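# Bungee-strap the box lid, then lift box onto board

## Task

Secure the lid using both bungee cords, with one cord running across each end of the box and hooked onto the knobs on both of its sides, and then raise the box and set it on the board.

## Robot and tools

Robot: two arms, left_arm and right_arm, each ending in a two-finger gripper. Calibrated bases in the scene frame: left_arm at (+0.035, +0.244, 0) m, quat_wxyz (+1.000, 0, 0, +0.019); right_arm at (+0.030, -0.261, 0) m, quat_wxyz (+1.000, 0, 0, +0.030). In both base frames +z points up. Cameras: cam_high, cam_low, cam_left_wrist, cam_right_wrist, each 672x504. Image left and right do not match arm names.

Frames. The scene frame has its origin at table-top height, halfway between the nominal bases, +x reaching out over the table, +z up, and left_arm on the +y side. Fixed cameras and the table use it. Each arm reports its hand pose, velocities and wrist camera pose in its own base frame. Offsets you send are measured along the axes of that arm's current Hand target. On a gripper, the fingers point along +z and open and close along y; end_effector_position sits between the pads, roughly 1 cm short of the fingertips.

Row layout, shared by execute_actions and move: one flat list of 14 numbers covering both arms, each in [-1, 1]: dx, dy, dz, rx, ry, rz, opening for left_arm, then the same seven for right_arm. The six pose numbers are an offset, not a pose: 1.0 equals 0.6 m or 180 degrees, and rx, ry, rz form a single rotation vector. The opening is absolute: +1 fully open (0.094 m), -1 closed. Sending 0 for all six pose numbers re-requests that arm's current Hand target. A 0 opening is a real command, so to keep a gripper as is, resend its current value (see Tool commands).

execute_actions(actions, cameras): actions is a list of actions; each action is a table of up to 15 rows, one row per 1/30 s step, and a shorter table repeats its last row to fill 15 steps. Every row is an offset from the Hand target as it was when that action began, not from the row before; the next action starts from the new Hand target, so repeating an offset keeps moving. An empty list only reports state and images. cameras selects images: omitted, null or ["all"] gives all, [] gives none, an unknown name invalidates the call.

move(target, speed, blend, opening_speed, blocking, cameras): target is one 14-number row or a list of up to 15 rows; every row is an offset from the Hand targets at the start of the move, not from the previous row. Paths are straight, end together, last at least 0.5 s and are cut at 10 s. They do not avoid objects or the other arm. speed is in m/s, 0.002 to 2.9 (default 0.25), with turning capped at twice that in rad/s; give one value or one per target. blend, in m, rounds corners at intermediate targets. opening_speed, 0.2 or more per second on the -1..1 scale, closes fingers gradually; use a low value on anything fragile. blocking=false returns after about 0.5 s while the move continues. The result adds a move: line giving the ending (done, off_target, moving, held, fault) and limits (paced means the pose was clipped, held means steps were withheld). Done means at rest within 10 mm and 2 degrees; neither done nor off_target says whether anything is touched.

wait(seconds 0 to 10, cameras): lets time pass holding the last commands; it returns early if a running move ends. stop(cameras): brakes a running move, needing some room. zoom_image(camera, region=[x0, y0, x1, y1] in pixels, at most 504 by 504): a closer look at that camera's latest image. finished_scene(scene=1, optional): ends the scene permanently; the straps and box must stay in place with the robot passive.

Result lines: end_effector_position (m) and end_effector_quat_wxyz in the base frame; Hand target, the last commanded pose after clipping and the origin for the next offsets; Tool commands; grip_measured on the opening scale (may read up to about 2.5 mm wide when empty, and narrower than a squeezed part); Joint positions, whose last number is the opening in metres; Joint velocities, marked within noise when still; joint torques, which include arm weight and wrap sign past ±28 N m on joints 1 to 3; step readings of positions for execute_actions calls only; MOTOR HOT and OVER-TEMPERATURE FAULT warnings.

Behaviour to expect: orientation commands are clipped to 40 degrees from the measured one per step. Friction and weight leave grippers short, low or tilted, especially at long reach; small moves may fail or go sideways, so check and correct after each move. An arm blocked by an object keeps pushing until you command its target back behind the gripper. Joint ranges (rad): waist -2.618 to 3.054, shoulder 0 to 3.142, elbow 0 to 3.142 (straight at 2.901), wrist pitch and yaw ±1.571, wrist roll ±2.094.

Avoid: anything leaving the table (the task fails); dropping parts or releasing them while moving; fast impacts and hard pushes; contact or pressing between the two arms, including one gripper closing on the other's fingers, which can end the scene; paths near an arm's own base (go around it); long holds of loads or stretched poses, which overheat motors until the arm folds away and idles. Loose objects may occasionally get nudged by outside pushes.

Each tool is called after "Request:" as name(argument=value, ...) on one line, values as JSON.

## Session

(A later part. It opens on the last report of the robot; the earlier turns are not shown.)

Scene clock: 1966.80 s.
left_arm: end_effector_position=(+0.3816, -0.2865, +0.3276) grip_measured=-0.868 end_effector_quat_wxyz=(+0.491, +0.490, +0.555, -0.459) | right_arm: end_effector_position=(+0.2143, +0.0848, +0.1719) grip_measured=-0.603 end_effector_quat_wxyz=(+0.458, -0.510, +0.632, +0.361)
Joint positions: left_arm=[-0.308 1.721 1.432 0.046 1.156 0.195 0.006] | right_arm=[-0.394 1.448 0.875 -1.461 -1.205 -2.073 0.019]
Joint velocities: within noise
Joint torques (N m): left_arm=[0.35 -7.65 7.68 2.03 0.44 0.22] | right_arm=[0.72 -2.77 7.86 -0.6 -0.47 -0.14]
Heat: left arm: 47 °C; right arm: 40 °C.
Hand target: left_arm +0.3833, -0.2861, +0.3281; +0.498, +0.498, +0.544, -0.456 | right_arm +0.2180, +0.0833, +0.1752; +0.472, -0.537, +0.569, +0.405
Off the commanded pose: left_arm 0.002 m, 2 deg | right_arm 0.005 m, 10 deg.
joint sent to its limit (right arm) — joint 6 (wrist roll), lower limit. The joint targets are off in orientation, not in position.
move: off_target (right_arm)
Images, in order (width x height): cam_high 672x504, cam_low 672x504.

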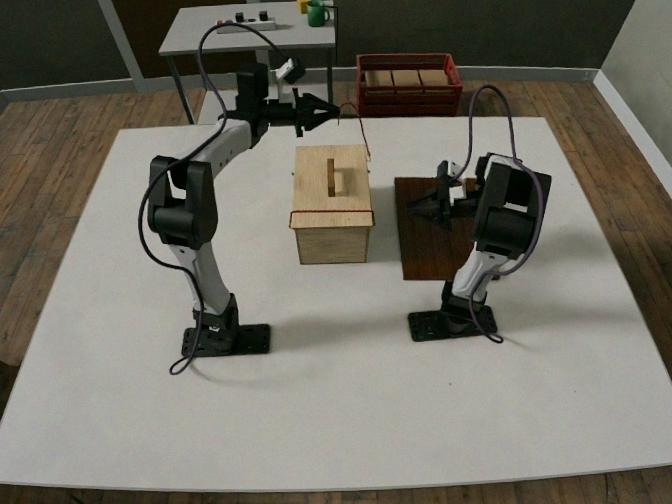

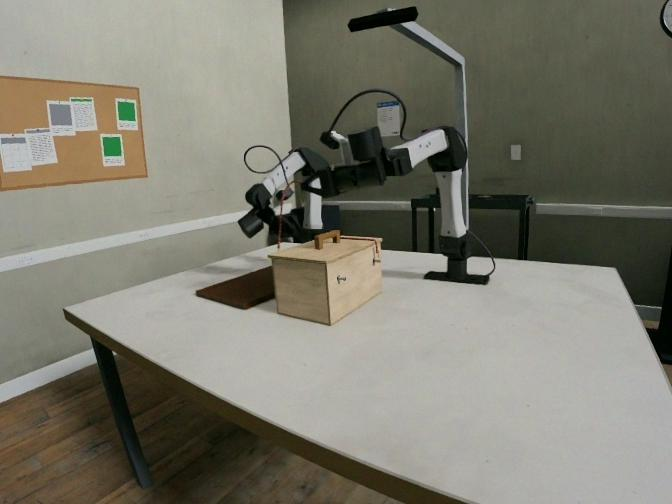

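Request:
move(target=[[-0.0183,-0.0017,0.0183,0,0,0,-1.0,0,0,0,0,0,0,-0.6],[-0.068,-0.0017,0.014,0,0,0,-1.0,0,0,0,0,0,0,-0.6],[-0.065,0.0182,-0.0208,0,0,0,-1.0,0,0,0,0,0,0,-0.6]], speed=0.06, cameras=["cam_low","cam_high"])

Request:
zoom_image(camera="cam_low", region=[240, 160, 380, 270])

Request:
zoom_image(camera="cam_high", region=[280, 70, 400, 190])

Scene clock: 1974.03 s.
left_arm: end_effector_position=(+0.3924, -0.2762, +0.3533) grip_measured=-0.868 end_effector_quat_wxyz=(+0.484, +0.484, +0.564, -0.462) | right_arm: end_effector_position=(+0.2143, +0.0848, +0.1719) grip_measured=-0.603 end_effector_quat_wxyz=(+0.458, -0.510, +0.632, +0.361)
Joint positions: left_arm=[-0.275 1.752 1.587 -0.117 1.183 0.209 0.006] | right_arm=[-0.394 1.448 0.875 -1.461 -1.205 -2.073 0.019]
Joint velocities: within noise
Joint torques (N m): left_arm=[0.35 -8.06 10.73 1.85 0.52 0.28] | right_arm=[0.7 -2.77 7.86 -0.6 -0.47 -0.15]
Heat: left arm: 47 °C; right arm: 40 °C.
Hand target: left_arm +0.3933, -0.2762, +0.3681; +0.498, +0.498, +0.544, -0.456 | right_arm +0.2180, +0.0833, +0.1752; +0.472, -0.537, +0.569, +0.405
Off the commanded pose: left_arm 0.015 m, 3 deg | right_arm 0.005 m, 10 deg.
joint sent to its limit (right arm) — joint 6 (wrist roll), lower limit. The joint targets are off in orientation, not in position.
move: off_target (left_arm, right_arm)
Images, in order (width x height): cam_high 672x504, cam_low 672x504.

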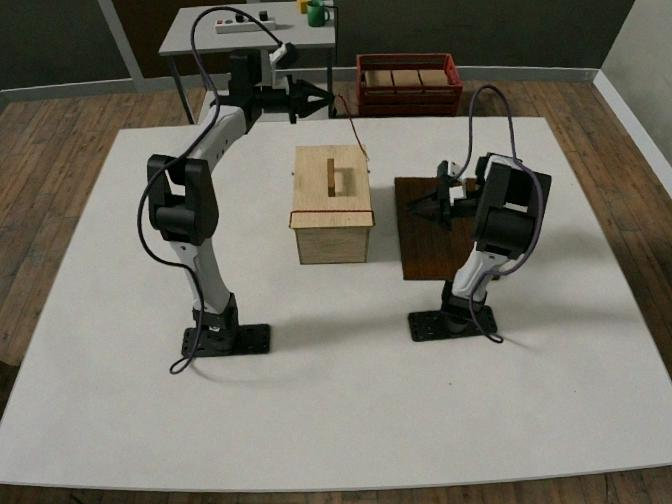

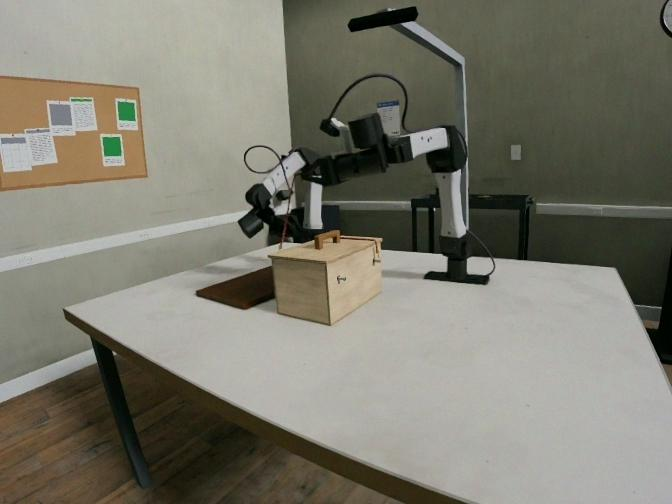

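Scaled by 3.600.

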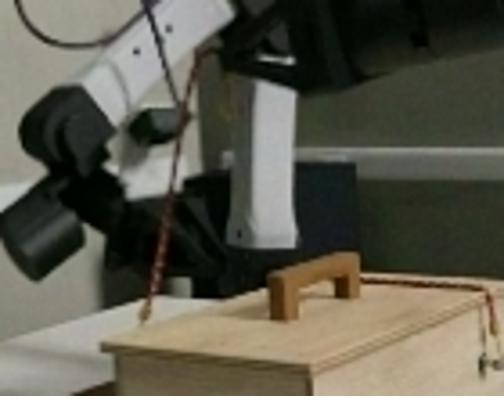

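Scaled by 4.200.

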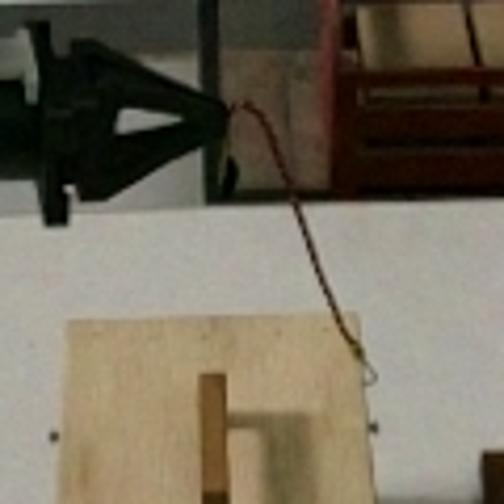

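Request:
move(target=[[0.004,-0.0177,0.1063,0,0,0,-1.0,0,0,0,0,0,0,-0.6],[-0.0675,-0.0177,0.1,0,0,0,-1.0,0,0,0,0,0,0,-0.6]], speed=0.07, cameras=["cam_low","cam_high"])

Request:
zoom_image(camera="cam_low", region=[240, 150, 380, 260])

Request:
zoom_image(camera="cam_high", region=[280, 70, 400, 190])

Scene clock: 1984.03 s.
left_arm: end_effector_position=(+0.3883, -0.3381, +0.3794) grip_measured=-0.868 end_effector_quat_wxyz=(+0.472, +0.488, +0.569, -0.464) | right_arm: end_effector_position=(+0.2143, +0.0848, +0.1719) grip_measured=-0.603 end_effector_quat_wxyz=(+0.458, -0.510, +0.632, +0.361)
Joint positions: left_arm=[-0.423 1.844 1.808 -0.214 1.05 0.15 0.006] | right_arm=[-0.394 1.448 0.875 -1.461 -1.205 -2.073 0.019]
Joint velocities: within noise
Joint torques (N m): left_arm=[-0.25 -9.37 11.34 2.18 0.29 0.11] | right_arm=[0.7 -2.76 7.86 -0.61 -0.47 -0.14]
Heat: left arm: 47 °C; right arm: 40 °C.
Hand target: left_arm +0.3883, -0.3401, +0.4031; +0.498, +0.498, +0.544, -0.456 | right_arm +0.2180, +0.0833, +0.1752; +0.472, -0.537, +0.569, +0.405
Off the commanded pose: left_arm 0.024 m, 4 deg | right_arm 0.005 m, 10 deg.
joint sent to its limit (right arm) — joint 6 (wrist roll), lower limit. The joint targets are off in orientation, not in position.
move: off_target (left_arm, right_arm)
Images, in order (width x height): cam_high 672x504, cam_low 672x504.

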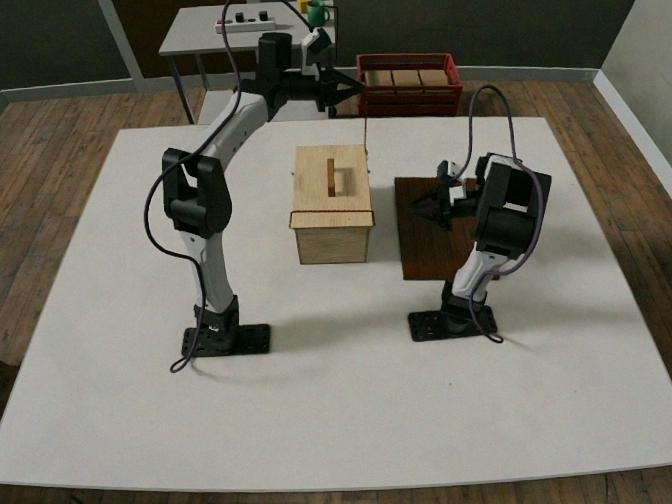

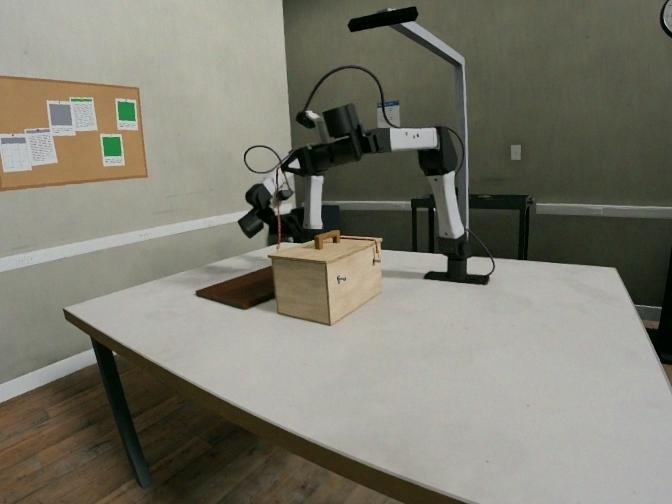

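Scaled by 3.600.

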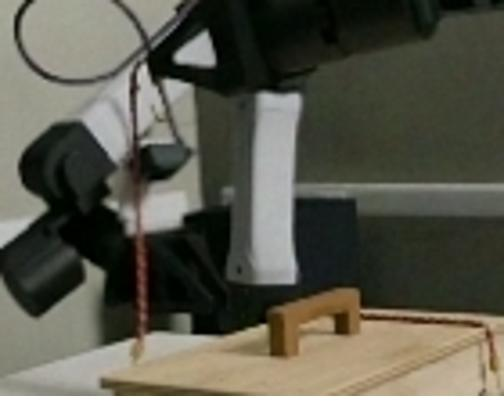

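Scaled by 4.200.

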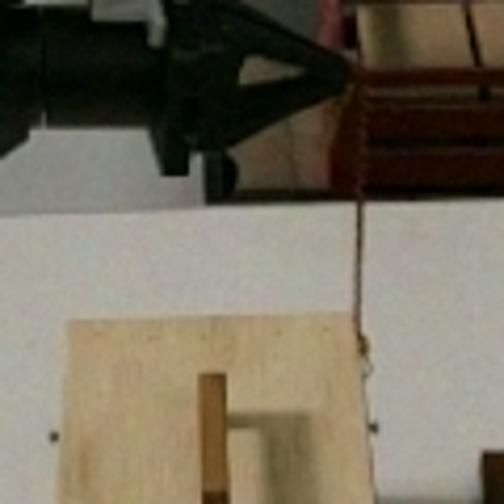

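Request:
move(target=[[0.0885,-0.0028,0.041,0,0,0,-1.0,0,0,0,0,0,0,-0.6],[0.0842,-0.0073,0.0907,0,0,0,-1.0,0,0,0,0,0,0,-0.6]], speed=0.08, cameras=["cam_low","cam_high"])

Request:
zoom_image(camera="cam_low", region=[240, 150, 380, 260])

Request:
zoom_image(camera="cam_high", region=[300, 70, 420, 190])

Scene clock: 1988.07 s.
left_arm: end_effector_position=(+0.3834, -0.3875, +0.3299) grip_measured=-0.868 end_effector_quat_wxyz=(+0.476, +0.497, +0.559, -0.463) | right_arm: end_effector_position=(+0.2143, +0.0848, +0.1719) grip_measured=-0.603 end_effector_quat_wxyz=(+0.458, -0.510, +0.632, +0.361)
Joint positions: left_arm=[-0.53 1.9 1.669 0.023 0.958 0.125 0.006] | right_arm=[-0.394 1.448 0.875 -1.461 -1.205 -2.073 0.019]
Joint velocities: within noise
Joint torques (N m): left_arm=[-0.16 -9.63 10.93 2.18 0.13 0.03] | right_arm=[0.72 -2.78 7.86 -0.6 -0.47 -0.14]
Heat: left arm: 48 °C; right arm: 40 °C.
Hand target: left_arm +0.3883, -0.3902, +0.3481; +0.498, +0.498, +0.544, -0.456 | right_arm +0.2180, +0.0833, +0.1752; +0.472, -0.537, +0.569, +0.405
Off the commanded pose: left_arm 0.019 m, 3 deg | right_arm 0.005 m, 10 deg.
joint sent to its limit (right arm) — joint 6 (wrist roll), lower limit. The joint targets are off in orientation, not in position.
move: off_target (left_arm, right_arm)
Images, in order (width x height): cam_high 672x504, cam_low 672x504.

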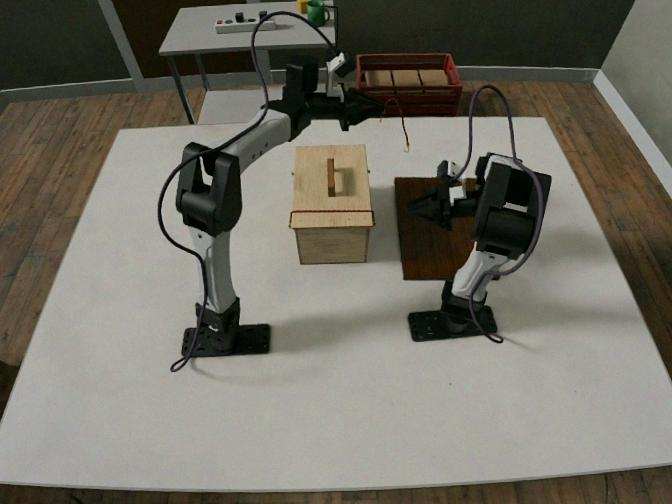

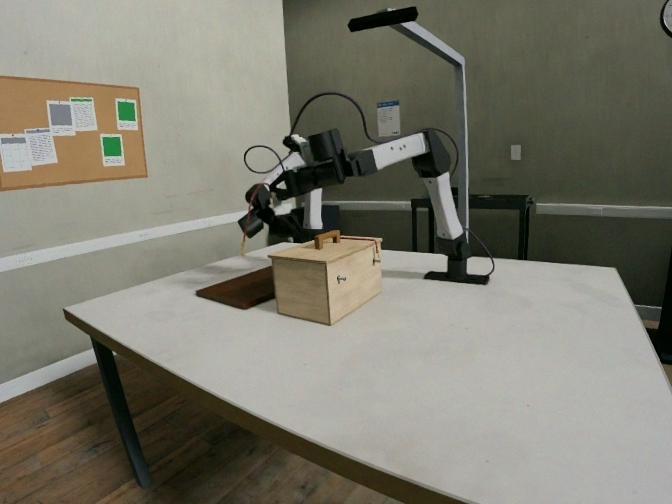

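Scaled by 3.600.

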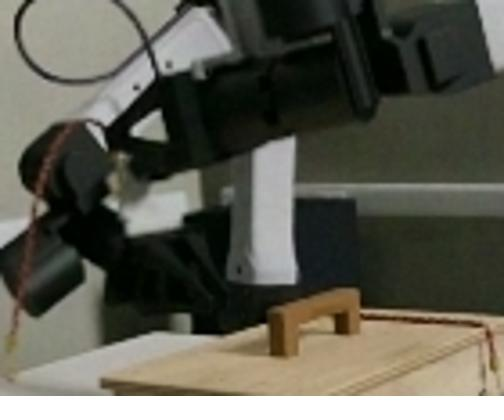

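Scaled by 4.200.

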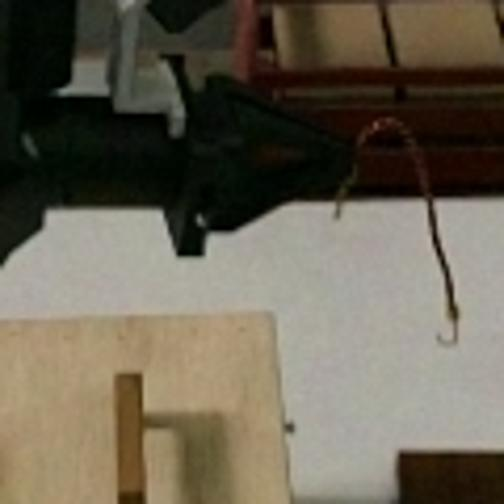

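Request:
wait(seconds=0.5, cameras=["cam_low","cam_high","cam_left_wrist"])

Request:
zoom_image(camera="cam_high", region=[300, 70, 420, 190])

Scene clock: 1990.30 s.
left_arm: end_effector_position=(+0.3836, -0.3875, +0.3300) grip_measured=-0.868 end_effector_quat_wxyz=(+0.476, +0.496, +0.559, -0.463) | right_arm: end_effector_position=(+0.2143, +0.0848, +0.1719) grip_measured=-0.603 end_effector_quat_wxyz=(+0.458, -0.510, +0.632, +0.361)
Joint positions: left_arm=[-0.53 1.9 1.669 0.024 0.957 0.124 0.006] | right_arm=[-0.394 1.448 0.875 -1.461 -1.205 -2.073 0.019]
Joint velocities: within noise
Joint torques (N m): left_arm=[-0.13 -9.63 10.92 2.18 0.14 0.03] | right_arm=[0.72 -2.77 7.86 -0.61 -0.47 -0.15]
Heat: left arm: 48 °C; right arm: 40 °C.
Hand target: left_arm +0.3883, -0.3902, +0.3481; +0.498, +0.498, +0.544, -0.456 | right_arm +0.2180, +0.0833, +0.1752; +0.472, -0.537, +0.569, +0.405
Tool commands: left_gripper/opening=-1.0 right_gripper/opening=-0.6
Off the commanded pose: left_arm 0.019 m, 3 deg | right_arm 0.005 m, 10 deg.
wait: 0.50 s; at rest from the start
Images, in order (width x height): cam_high 672x504, cam_low 672x504, cam_left_wrist 672x504.

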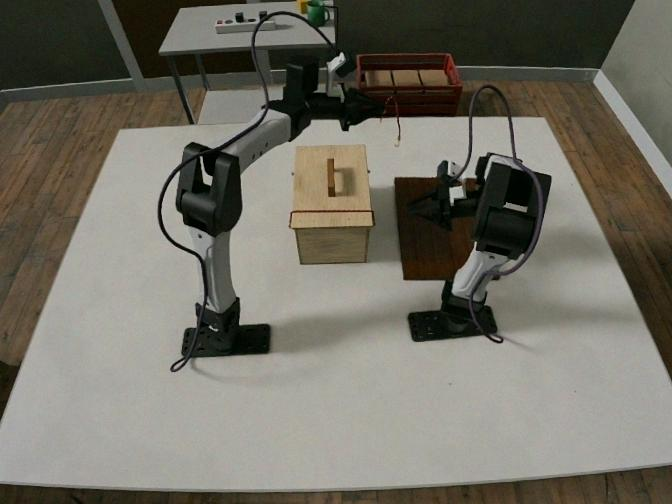

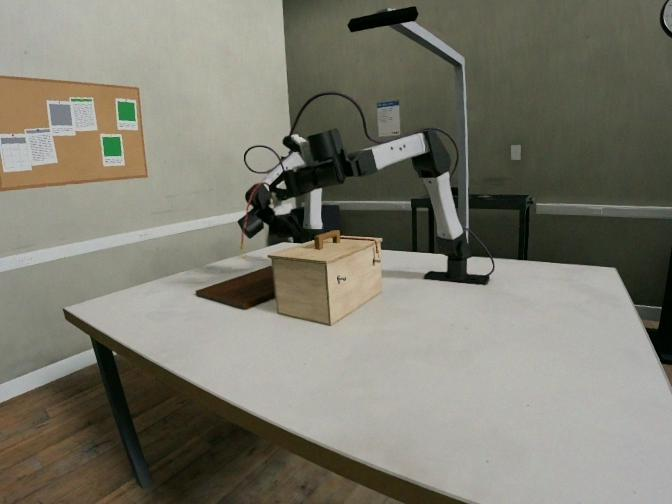

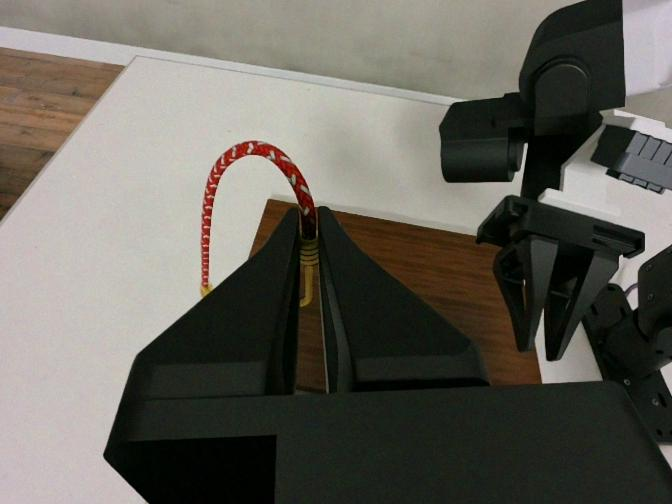

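Scaled by 4.200.

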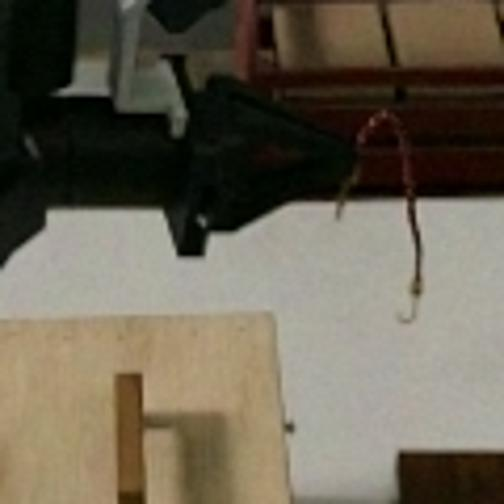

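Request:
move(target=[[-0.0581,0,-0.0051,0,0,0,-1.0,0,0,0,0,0,0,-0.6],[-0.041,-0.0382,-0.2002,0,0,0,-1.0,0,0,0,0,0,0,-0.6]], speed=0.1, blend=[0.01,0], cameras=["cam_low","cam_high"])

Request:
zoom_image(camera="cam_high", region=[280, 70, 400, 190])

Scene clock: 1996.83 s.
left_arm: end_effector_position=(+0.3642, -0.2784, +0.3764) grip_measured=-0.868 end_effector_quat_wxyz=(+0.492, +0.490, +0.555, -0.458) | right_arm: end_effector_position=(+0.2143, +0.0848, +0.1719) grip_measured=-0.603 end_effector_quat_wxyz=(+0.458, -0.510, +0.632, +0.361)
Joint positions: left_arm=[-0.302 1.655 1.551 -0.139 1.161 0.196 0.006] | right_arm=[-0.394 1.448 0.875 -1.461 -1.205 -2.073 0.019]
Joint velocities: within noise
Joint torques (N m): left_arm=[0.44 -10.07 6.27 1.75 0.45 0.21] | right_arm=[0.72 -2.76 7.86 -0.6 -0.47 -0.15]
Heat: left arm: 49 °C; right arm: 40 °C.
Hand target: left_arm +0.3551, -0.2751, +0.3832; +0.498, +0.498, +0.544, -0.456 | right_arm +0.2180, +0.0833, +0.1752; +0.472, -0.537, +0.569, +0.405
Off the commanded pose: left_arm 0.012 m, 2 deg | right_arm 0.005 m, 10 deg.
joint sent to its limit (right arm) — joint 6 (wrist roll), lower limit. The joint targets are off in orientation, not in position.
move: off_target (left_arm, right_arm)
Images, in order (width x height): cam_high 672x504, cam_low 672x504.

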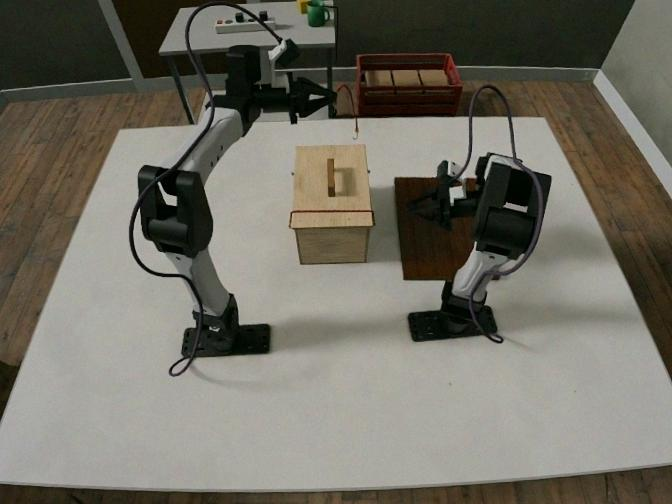

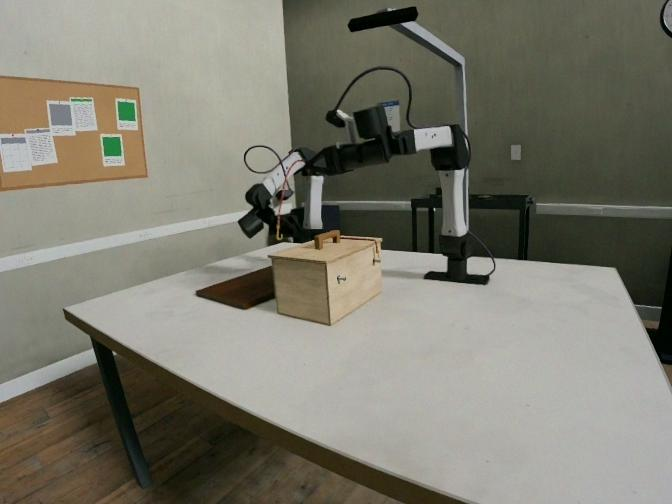

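Scaled by 4.200.

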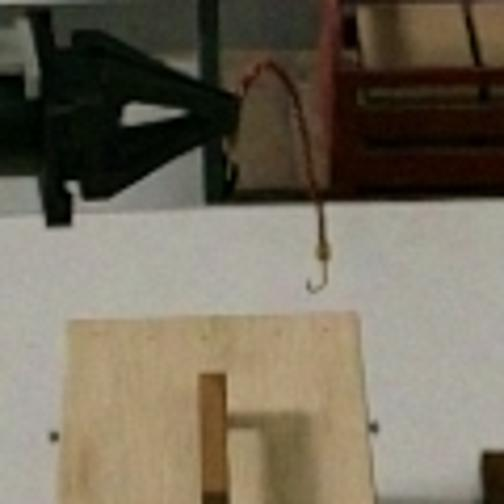

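Request:
move(target=[0.0757,-0.0057,-0.0055,0,0,0,-1.0,0,0,0,0,0,0,-0.6], speed=0.07, cameras=["cam_low","cam_high"])

Request:
zoom_image(camera="cam_high", region=[280, 70, 400, 190])

Request:
zoom_image(camera="cam_low", region=[240, 160, 380, 270])

Scene clock: 1999.73 s.
left_arm: end_effector_position=(+0.3584, -0.2727, +0.3269) grip_measured=-0.868 end_effector_quat_wxyz=(+0.484, +0.491, +0.559, -0.461) | right_arm: end_effector_position=(+0.2143, +0.0848, +0.1719) grip_measured=-0.603 end_effector_quat_wxyz=(+0.458, -0.510, +0.632, +0.361)
Joint positions: left_arm=[-0.29 1.628 1.344 0.001 1.177 0.222 0.006] | right_arm=[-0.394 1.448 0.875 -1.461 -1.205 -2.073 0.019]
Joint velocities: within noise
Joint torques (N m): left_arm=[0.54 -10.32 6.23 1.98 0.46 0.11] | right_arm=[0.7 -2.78 7.87 -0.6 -0.47 -0.15]
Heat: left arm: 49 °C; right arm: 40 °C.
Hand target: left_arm +0.3511, -0.2682, +0.3381; +0.498, +0.498, +0.544, -0.456 | right_arm +0.2180, +0.0833, +0.1752; +0.472, -0.537, +0.569, +0.405
Off the commanded pose: left_arm 0.014 m, 3 deg | right_arm 0.005 m, 10 deg.
joint sent to its limit (right arm) — joint 6 (wrist roll), lower limit. The joint targets are off in orientation, not in position.
move: off_target (left_arm, right_arm)
Images, in order (width x height): cam_high 672x504, cam_low 672x504.

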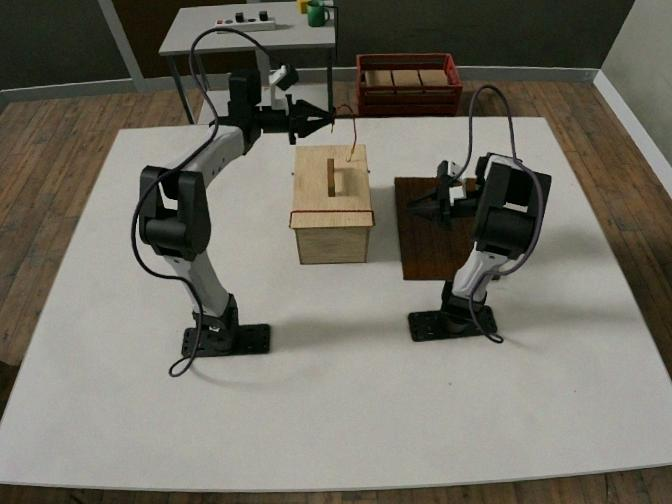

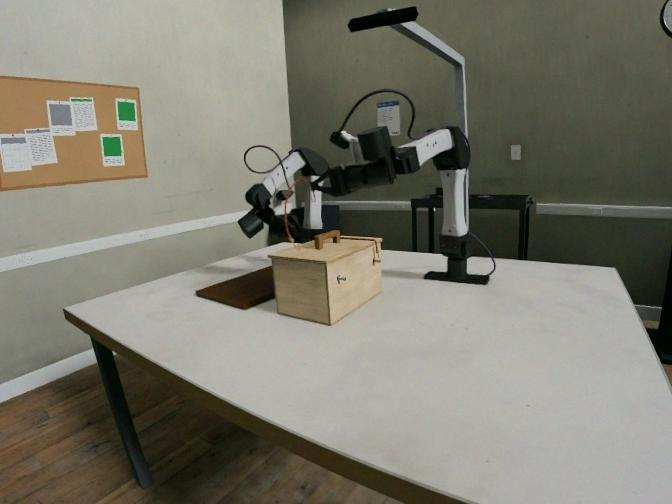

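Scaled by 4.200.

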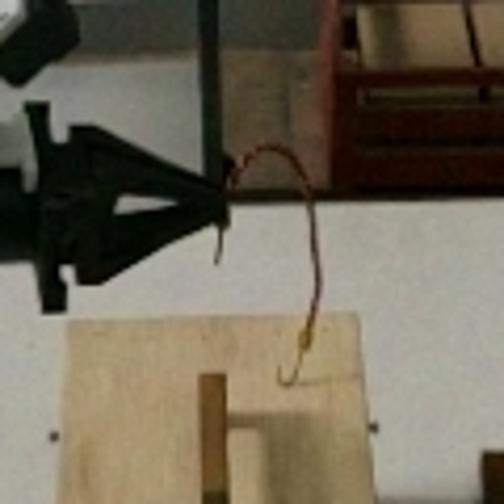

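Scaled by 3.600.

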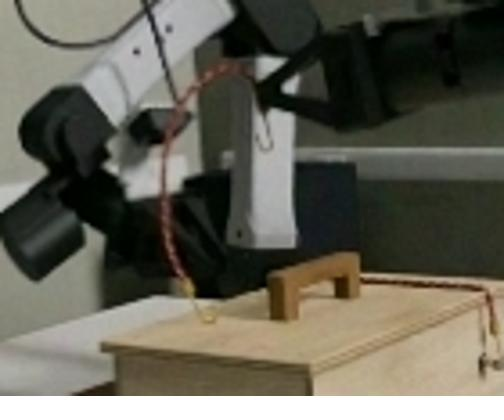

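Request:
move(target=[[0.043,0.0279,-0.0495,0,0,0,-1.0,0,0,0,0,0,0,-0.6],[0.1158,0.0593,-0.116,0,0,0,-1.0,0,0,0,0,0,0,-0.6],[0.1712,0.0735,-0.1772,0,0,0,-1.0,0,0,0,0,0,0,-0.6]], speed=0.09, blend=[0.015,0.015,0])

Request:
zoom_image(camera="cam_high", region=[270, 100, 390, 220])

Scene clock: 2010.13 s.
left_arm: end_effector_position=(+0.3799, -0.1509, +0.2369) grip_measured=-0.868 end_effector_quat_wxyz=(+0.495, +0.480, +0.558, -0.462) | right_arm: end_effector_position=(+0.2143, +0.0848, +0.1719) grip_measured=-0.603 end_effector_quat_wxyz=(+0.458, -0.510, +0.632, +0.361)
Joint positions: left_arm=[0.053 1.782 1.306 -0.506 1.47 0.938 0.006] | right_arm=[-0.394 1.448 0.875 -1.461 -1.205 -2.073 0.019]
Joint velocities: within noise
Joint torques (N m): left_arm=[0.2 -7.46 9.7 1.02 0.82 0.25] | right_arm=[0.73 -2.77 7.84 -0.6 -0.47 -0.14]
Heat: left arm: 48 °C; right arm: 40 °C.
Hand target: left_arm +0.3851, -0.1497, +0.2451; +0.498, +0.498, +0.544, -0.456 | right_arm +0.2180, +0.0833, +0.1752; +0.472, -0.537, +0.569, +0.405
Off the commanded pose: left_arm 0.010 m, 3 deg | right_arm 0.005 m, 10 deg.
joint sent to its limit (right arm) — joint 6 (wrist roll), lower limit. The joint targets are off in orientation, not in position.
move: off_target (left_arm, right_arm)

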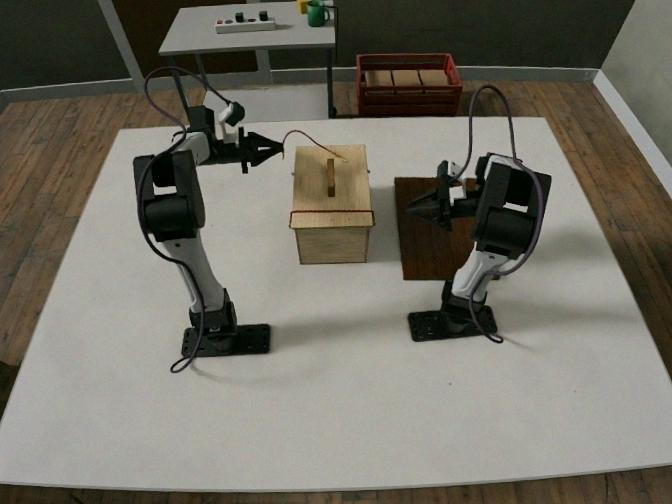

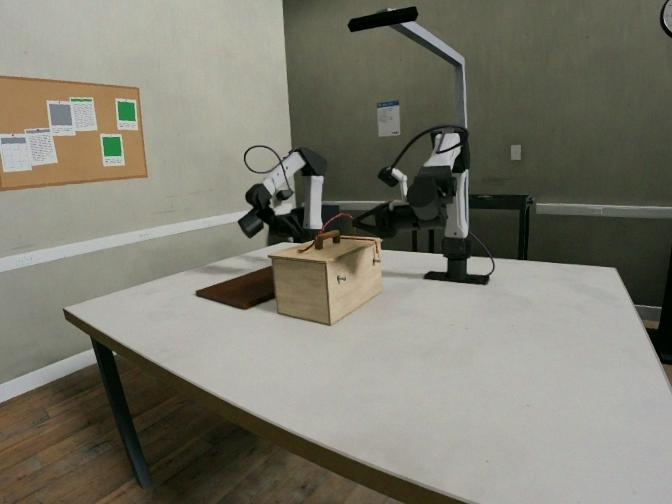

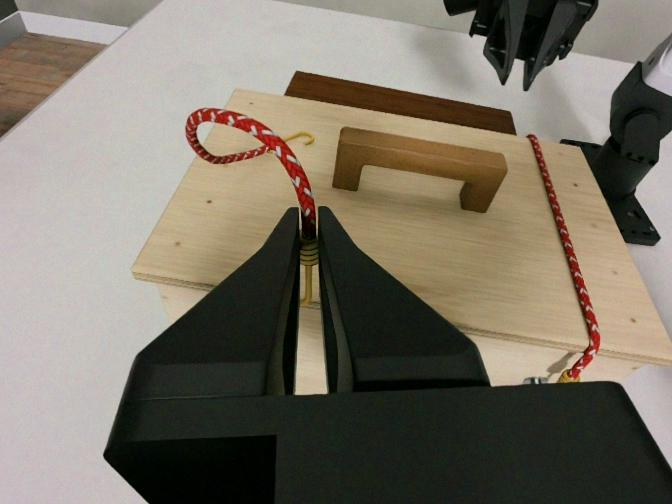

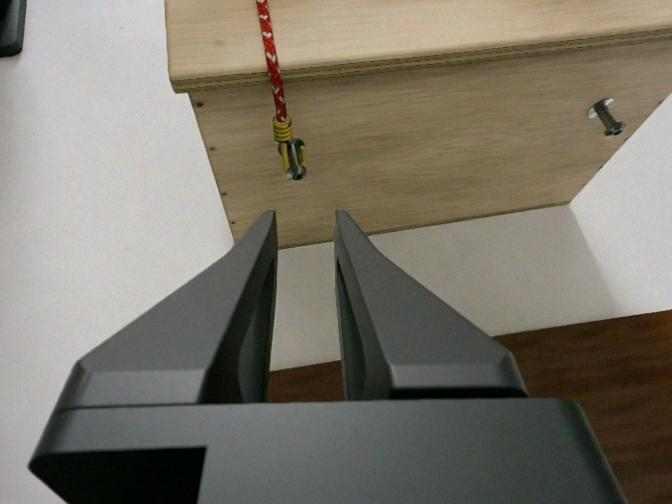

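Scaled by 4.200.

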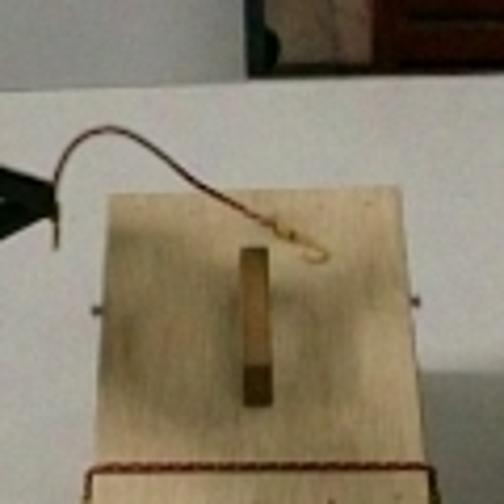

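Request:
zoom_image(camera="cam_left_wrist", region=[180, 90, 340, 210])

Scaled by 3.150.

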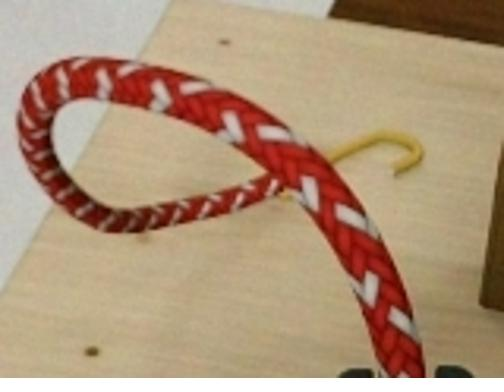

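Request:
move(target=[[0.0847,0.0017,-0.0125,-0.0275,0.0277,-0.0036,-1.0,0,0,0,0,0,0,-0.6],[0.1822,0.0093,0.0038,-0.0275,0.0277,-0.0036,-1.0,0,0,0,0,0,0,-0.6]], speed=0.09, blend=[0.01,0], cameras=["cam_high","cam_left_wrist"])

Request:
zoom_image(camera="cam_high", region=[270, 100, 390, 220])

Request:
zoom_image(camera="cam_left_wrist", region=[200, 130, 360, 330])

Scene clock: 2020.27 s.
left_arm: end_effector_position=(+0.3917, -0.1400, +0.1389) grip_measured=-0.868 end_effector_quat_wxyz=(+0.491, +0.490, +0.589, -0.415) | right_arm: end_effector_position=(+0.2143, +0.0848, +0.1719) grip_measured=-0.603 end_effector_quat_wxyz=(+0.458, -0.510, +0.632, +0.361)
Joint positions: left_arm=[0.074 1.917 1.14 -0.273 1.37 1.034 0.006] | right_arm=[-0.394 1.448 0.875 -1.461 -1.205 -2.073 0.019]
Joint velocities: within noise
Joint torques (N m): left_arm=[-0.43 -8.85 5.11 1.23 0.69 0.04] | right_arm=[0.72 -2.76 7.86 -0.61 -0.47 -0.14]
Heat: left arm: 48 °C; right arm: 40 °C.
Hand target: left_arm +0.3901, -0.1419, +0.1360; +0.493, +0.493, +0.587, -0.413 | right_arm +0.2180, +0.0833, +0.1752; +0.472, -0.537, +0.569, +0.405
Off the commanded pose: left_arm 0.004 m, 0 deg | right_arm 0.005 m, 10 deg.
joint sent to its limit (right arm) — joint 6 (wrist roll), lower limit. The joint targets are off in orientation, not in position.
move: off_target (right_arm)
Images, in order (width x height): cam_high 672x504, cam_left_wrist 672x504.

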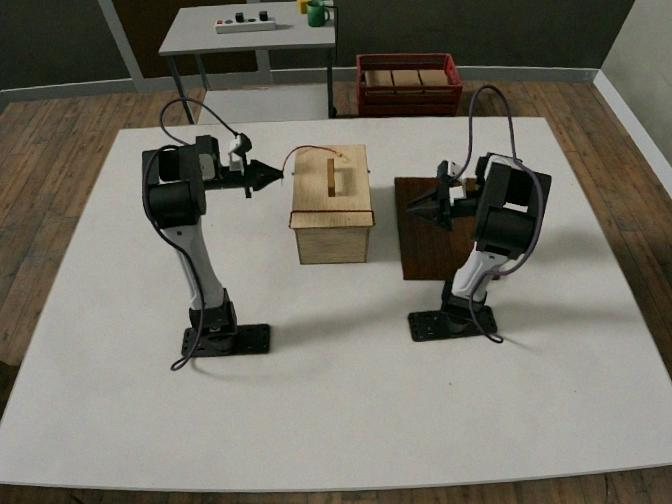

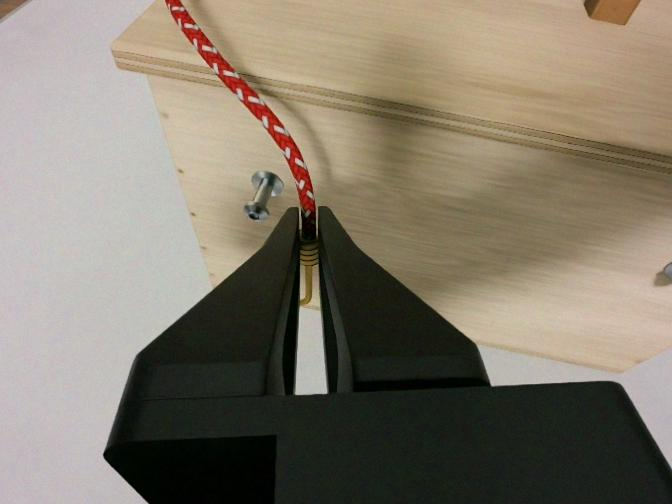

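Scaled by 4.200.

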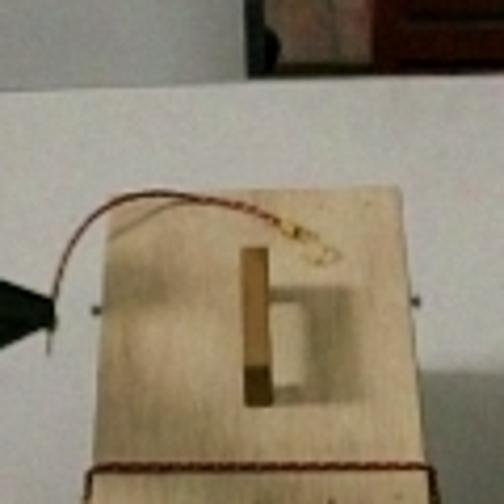

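Scaled by 2.520.

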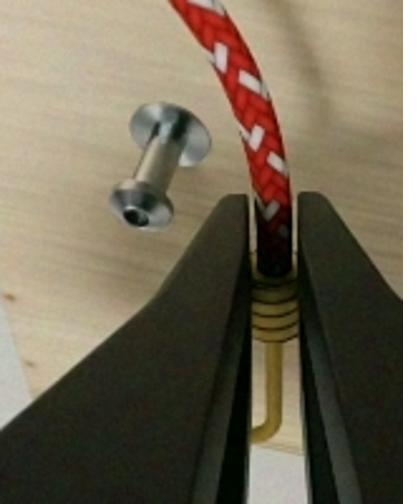

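Request:
move(target=[0.0117,-0.0092,0.0348,0.0217,0.0222,0.0046,-1.0,0,0,0,0,0,0,-0.6], speed=0.05, cameras=["cam_left_wrist"])

Request:
zoom_image(camera="cam_left_wrist", region=[230, 150, 350, 310])

Scene clock: 2038.83 s.
left_arm: end_effector_position=(+0.3812, -0.1601, +0.1219) grip_measured=-0.868 end_effector_quat_wxyz=(+0.451, +0.515, +0.596, -0.421) | right_arm: end_effector_position=(+0.2143, +0.0848, +0.1719) grip_measured=-0.603 end_effector_quat_wxyz=(+0.458, -0.510, +0.632, +0.361)
Joint positions: left_arm=[0.016 1.956 1.195 -0.458 1.313 1.17 0.006] | right_arm=[-0.394 1.448 0.875 -1.461 -1.205 -2.073 0.019]
Joint velocities: within noise
Joint torques (N m): left_arm=[-0.38 -8.1 8.59 0.75 0.73 0.25] | right_arm=[0.7 -2.77 7.86 -0.6 -0.47 -0.15]
Heat: left arm: 49 °C; right arm: 40 °C.
Hand target: left_arm +0.3879, -0.1620, +0.1255; +0.458, +0.527, +0.586, -0.412 | right_arm +0.2180, +0.0833, +0.1752; +0.472, -0.537, +0.569, +0.405
Off the commanded pose: left_arm 0.008 m, 2 deg | right_arm 0.005 m, 10 deg.
joint sent to its limit (right arm) — joint 6 (wrist roll), lower limit. The joint targets are off in orientation, not in position.
move: off_target (right_arm)
Images, in order (width x height): cam_left_wrist 672x504.

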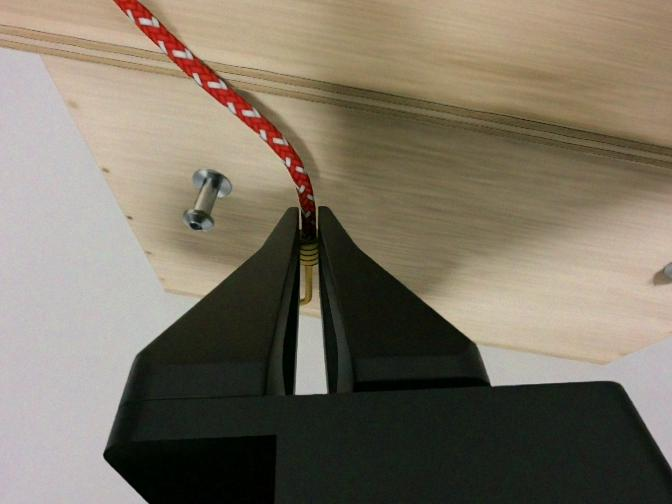

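Scaled by 3.150.

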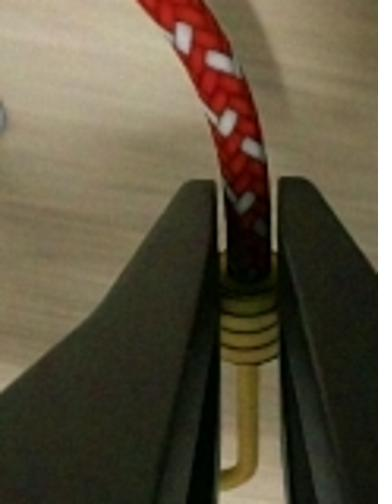

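Request:
move(target=[-0.0143,0.0100,0.0230,0,0,0,-1.0,0,0,0,0,0,0,-0.6], speed=0.04, cameras=["cam_left_wrist"])

Scene clock: 2044.27 s.
left_arm: end_effector_position=(+0.3862, -0.1742, +0.1240) grip_measured=-0.868 end_effector_quat_wxyz=(+0.446, +0.516, +0.596, -0.423) | right_arm: end_effector_position=(+0.2143, +0.0848, +0.1719) grip_measured=-0.603 end_effector_quat_wxyz=(+0.458, -0.510, +0.632, +0.361)
Joint positions: left_arm=[-0.022 1.956 1.195 -0.364 1.297 1.064 0.006] | right_arm=[-0.394 1.448 0.875 -1.461 -1.205 -2.073 0.019]
Joint velocities: within noise
Joint torques (N m): left_arm=[-0.38 -8.58 8.8 1.18 0.69 0.11] | right_arm=[0.7 -2.77 7.86 -0.6 -0.47 -0.15]
Heat: left arm: 49 °C; right arm: 40 °C.
Hand target: left_arm +0.3955, -0.1767, +0.1304; +0.458, +0.527, +0.586, -0.412 | right_arm +0.2180, +0.0833, +0.1752; +0.472, -0.537, +0.569, +0.405
Off the commanded pose: left_arm 0.012 m, 3 deg | right_arm 0.005 m, 10 deg.
joint sent to its limit (right arm) — joint 6 (wrist roll), lower limit. The joint targets are off in orientation, not in position.
move: off_target (left_arm, right_arm)
Images, in order (width x height): cam_left_wrist 672x504.

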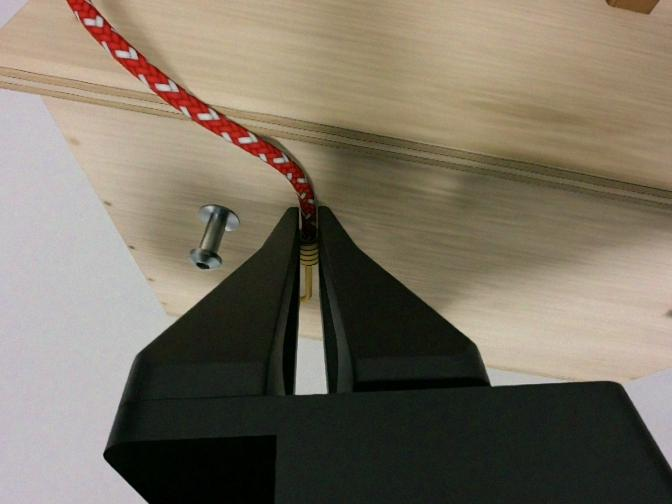

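Request:
move(target=[-0.0068,0.0127,0.0067,0,0,0,-1.0,0,0,0,0,0,0,-0.6], speed=0.04, cameras=["cam_left_wrist"])

Request:
zoom_image(camera="cam_left_wrist", region=[200, 190, 340, 310])

Scene clock: 2047.13 s.
left_arm: end_effector_position=(+0.3949, -0.1767, +0.1282) grip_measured=-0.868 end_effector_quat_wxyz=(+0.448, +0.516, +0.597, -0.421) | right_arm: end_effector_position=(+0.2143, +0.0848, +0.1719) grip_measured=-0.603 end_effector_quat_wxyz=(+0.458, -0.510, +0.632, +0.361)
Joint positions: left_arm=[-0.029 1.969 1.229 -0.35 1.292 1.032 0.006] | right_arm=[-0.394 1.448 0.875 -1.461 -1.205 -2.073 0.019]
Joint velocities: within noise
Joint torques (N m): left_arm=[-0.77 -8.42 8.94 1.22 0.68 0.11] | right_arm=[0.72 -2.76 7.86 -0.6 -0.47 -0.14]
Heat: left arm: 49 °C; right arm: 40 °C.
Hand target: left_arm +0.4036, -0.1808, +0.1334; +0.458, +0.527, +0.586, -0.411 | right_arm +0.2180, +0.0833, +0.1752; +0.472, -0.537, +0.569, +0.405
Off the commanded pose: left_arm 0.011 m, 2 deg | right_arm 0.005 m, 10 deg.
joint sent to its limit (right arm) — joint 6 (wrist roll), lower limit. The joint targets are off in orientation, not in position.
move: off_target (left_arm, right_arm)
Images, in order (width x height): cam_left_wrist 672x504.

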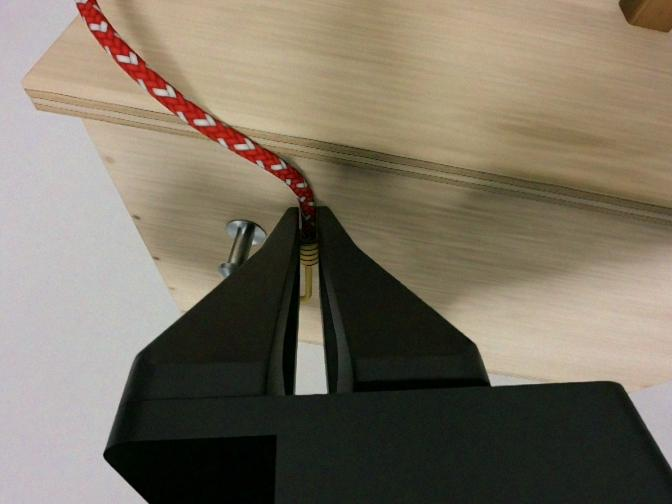

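Scaled by 3.600.

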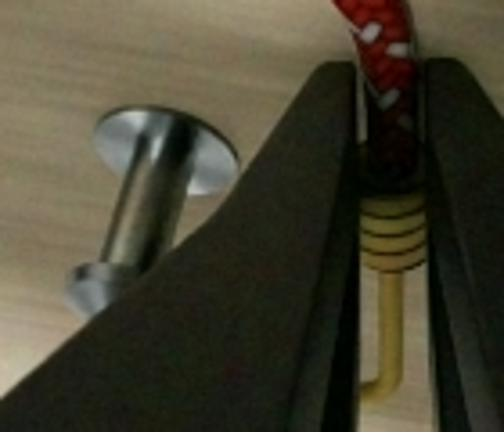

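Request:
move(target=[-0.0017,0.0193,0.0068,0,0,0,-1.0,0,0,0,0,0,0,-0.6], speed=0.04, cameras=["cam_left_wrist"])

Request:
zoom_image(camera="cam_left_wrist", region=[250, 190, 350, 310])

Scene clock: 2051.70 s.
left_arm: end_effector_position=(+0.4076, -0.1776, +0.1275) grip_measured=-0.868 end_effector_quat_wxyz=(+0.448, +0.514, +0.599, -0.420) | right_arm: end_effector_position=(+0.2143, +0.0848, +0.1719) grip_measured=-0.603 end_effector_quat_wxyz=(+0.458, -0.510, +0.632, +0.361)
Joint positions: left_arm=[-0.031 2.007 1.281 -0.347 1.287 1.012 0.006] | right_arm=[-0.394 1.448 0.875 -1.461 -1.205 -2.073 0.019]
Joint velocities: within noise
Joint torques (N m): left_arm=[-1.16 -8.77 9.1 1.26 0.7 0.07] | right_arm=[0.7 -2.77 7.84 -0.6 -0.47 -0.15]
Heat: left arm: 49 °C; right arm: 40 °C.
Hand target: left_arm +0.4157, -0.1837, +0.1334; +0.458, +0.527, +0.586, -0.412 | right_arm +0.2180, +0.0833, +0.1752; +0.472, -0.537, +0.569, +0.405
Off the commanded pose: left_arm 0.012 m, 3 deg | right_arm 0.005 m, 10 deg.
joint sent to its limit (right arm) — joint 6 (wrist roll), lower limit. The joint targets are off in orientation, not in position.
move: off_target (left_arm, right_arm)
Images, in order (width x height): cam_left_wrist 672x504.

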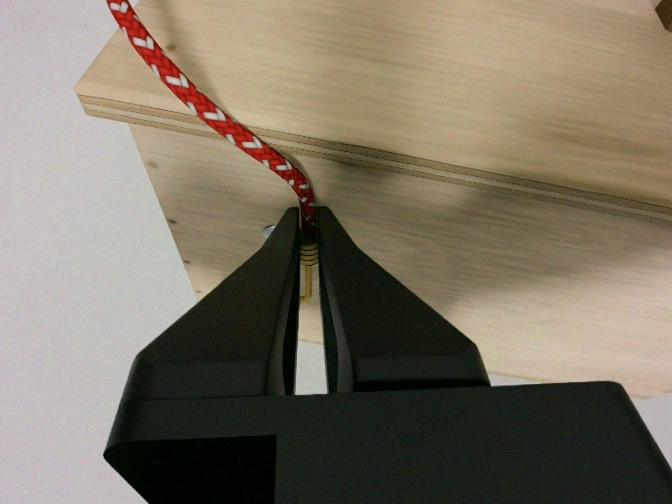

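Scaled by 4.200.

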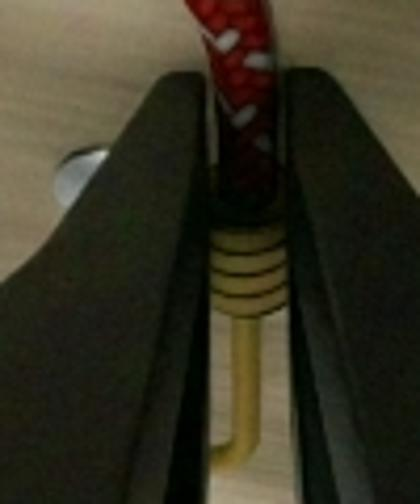

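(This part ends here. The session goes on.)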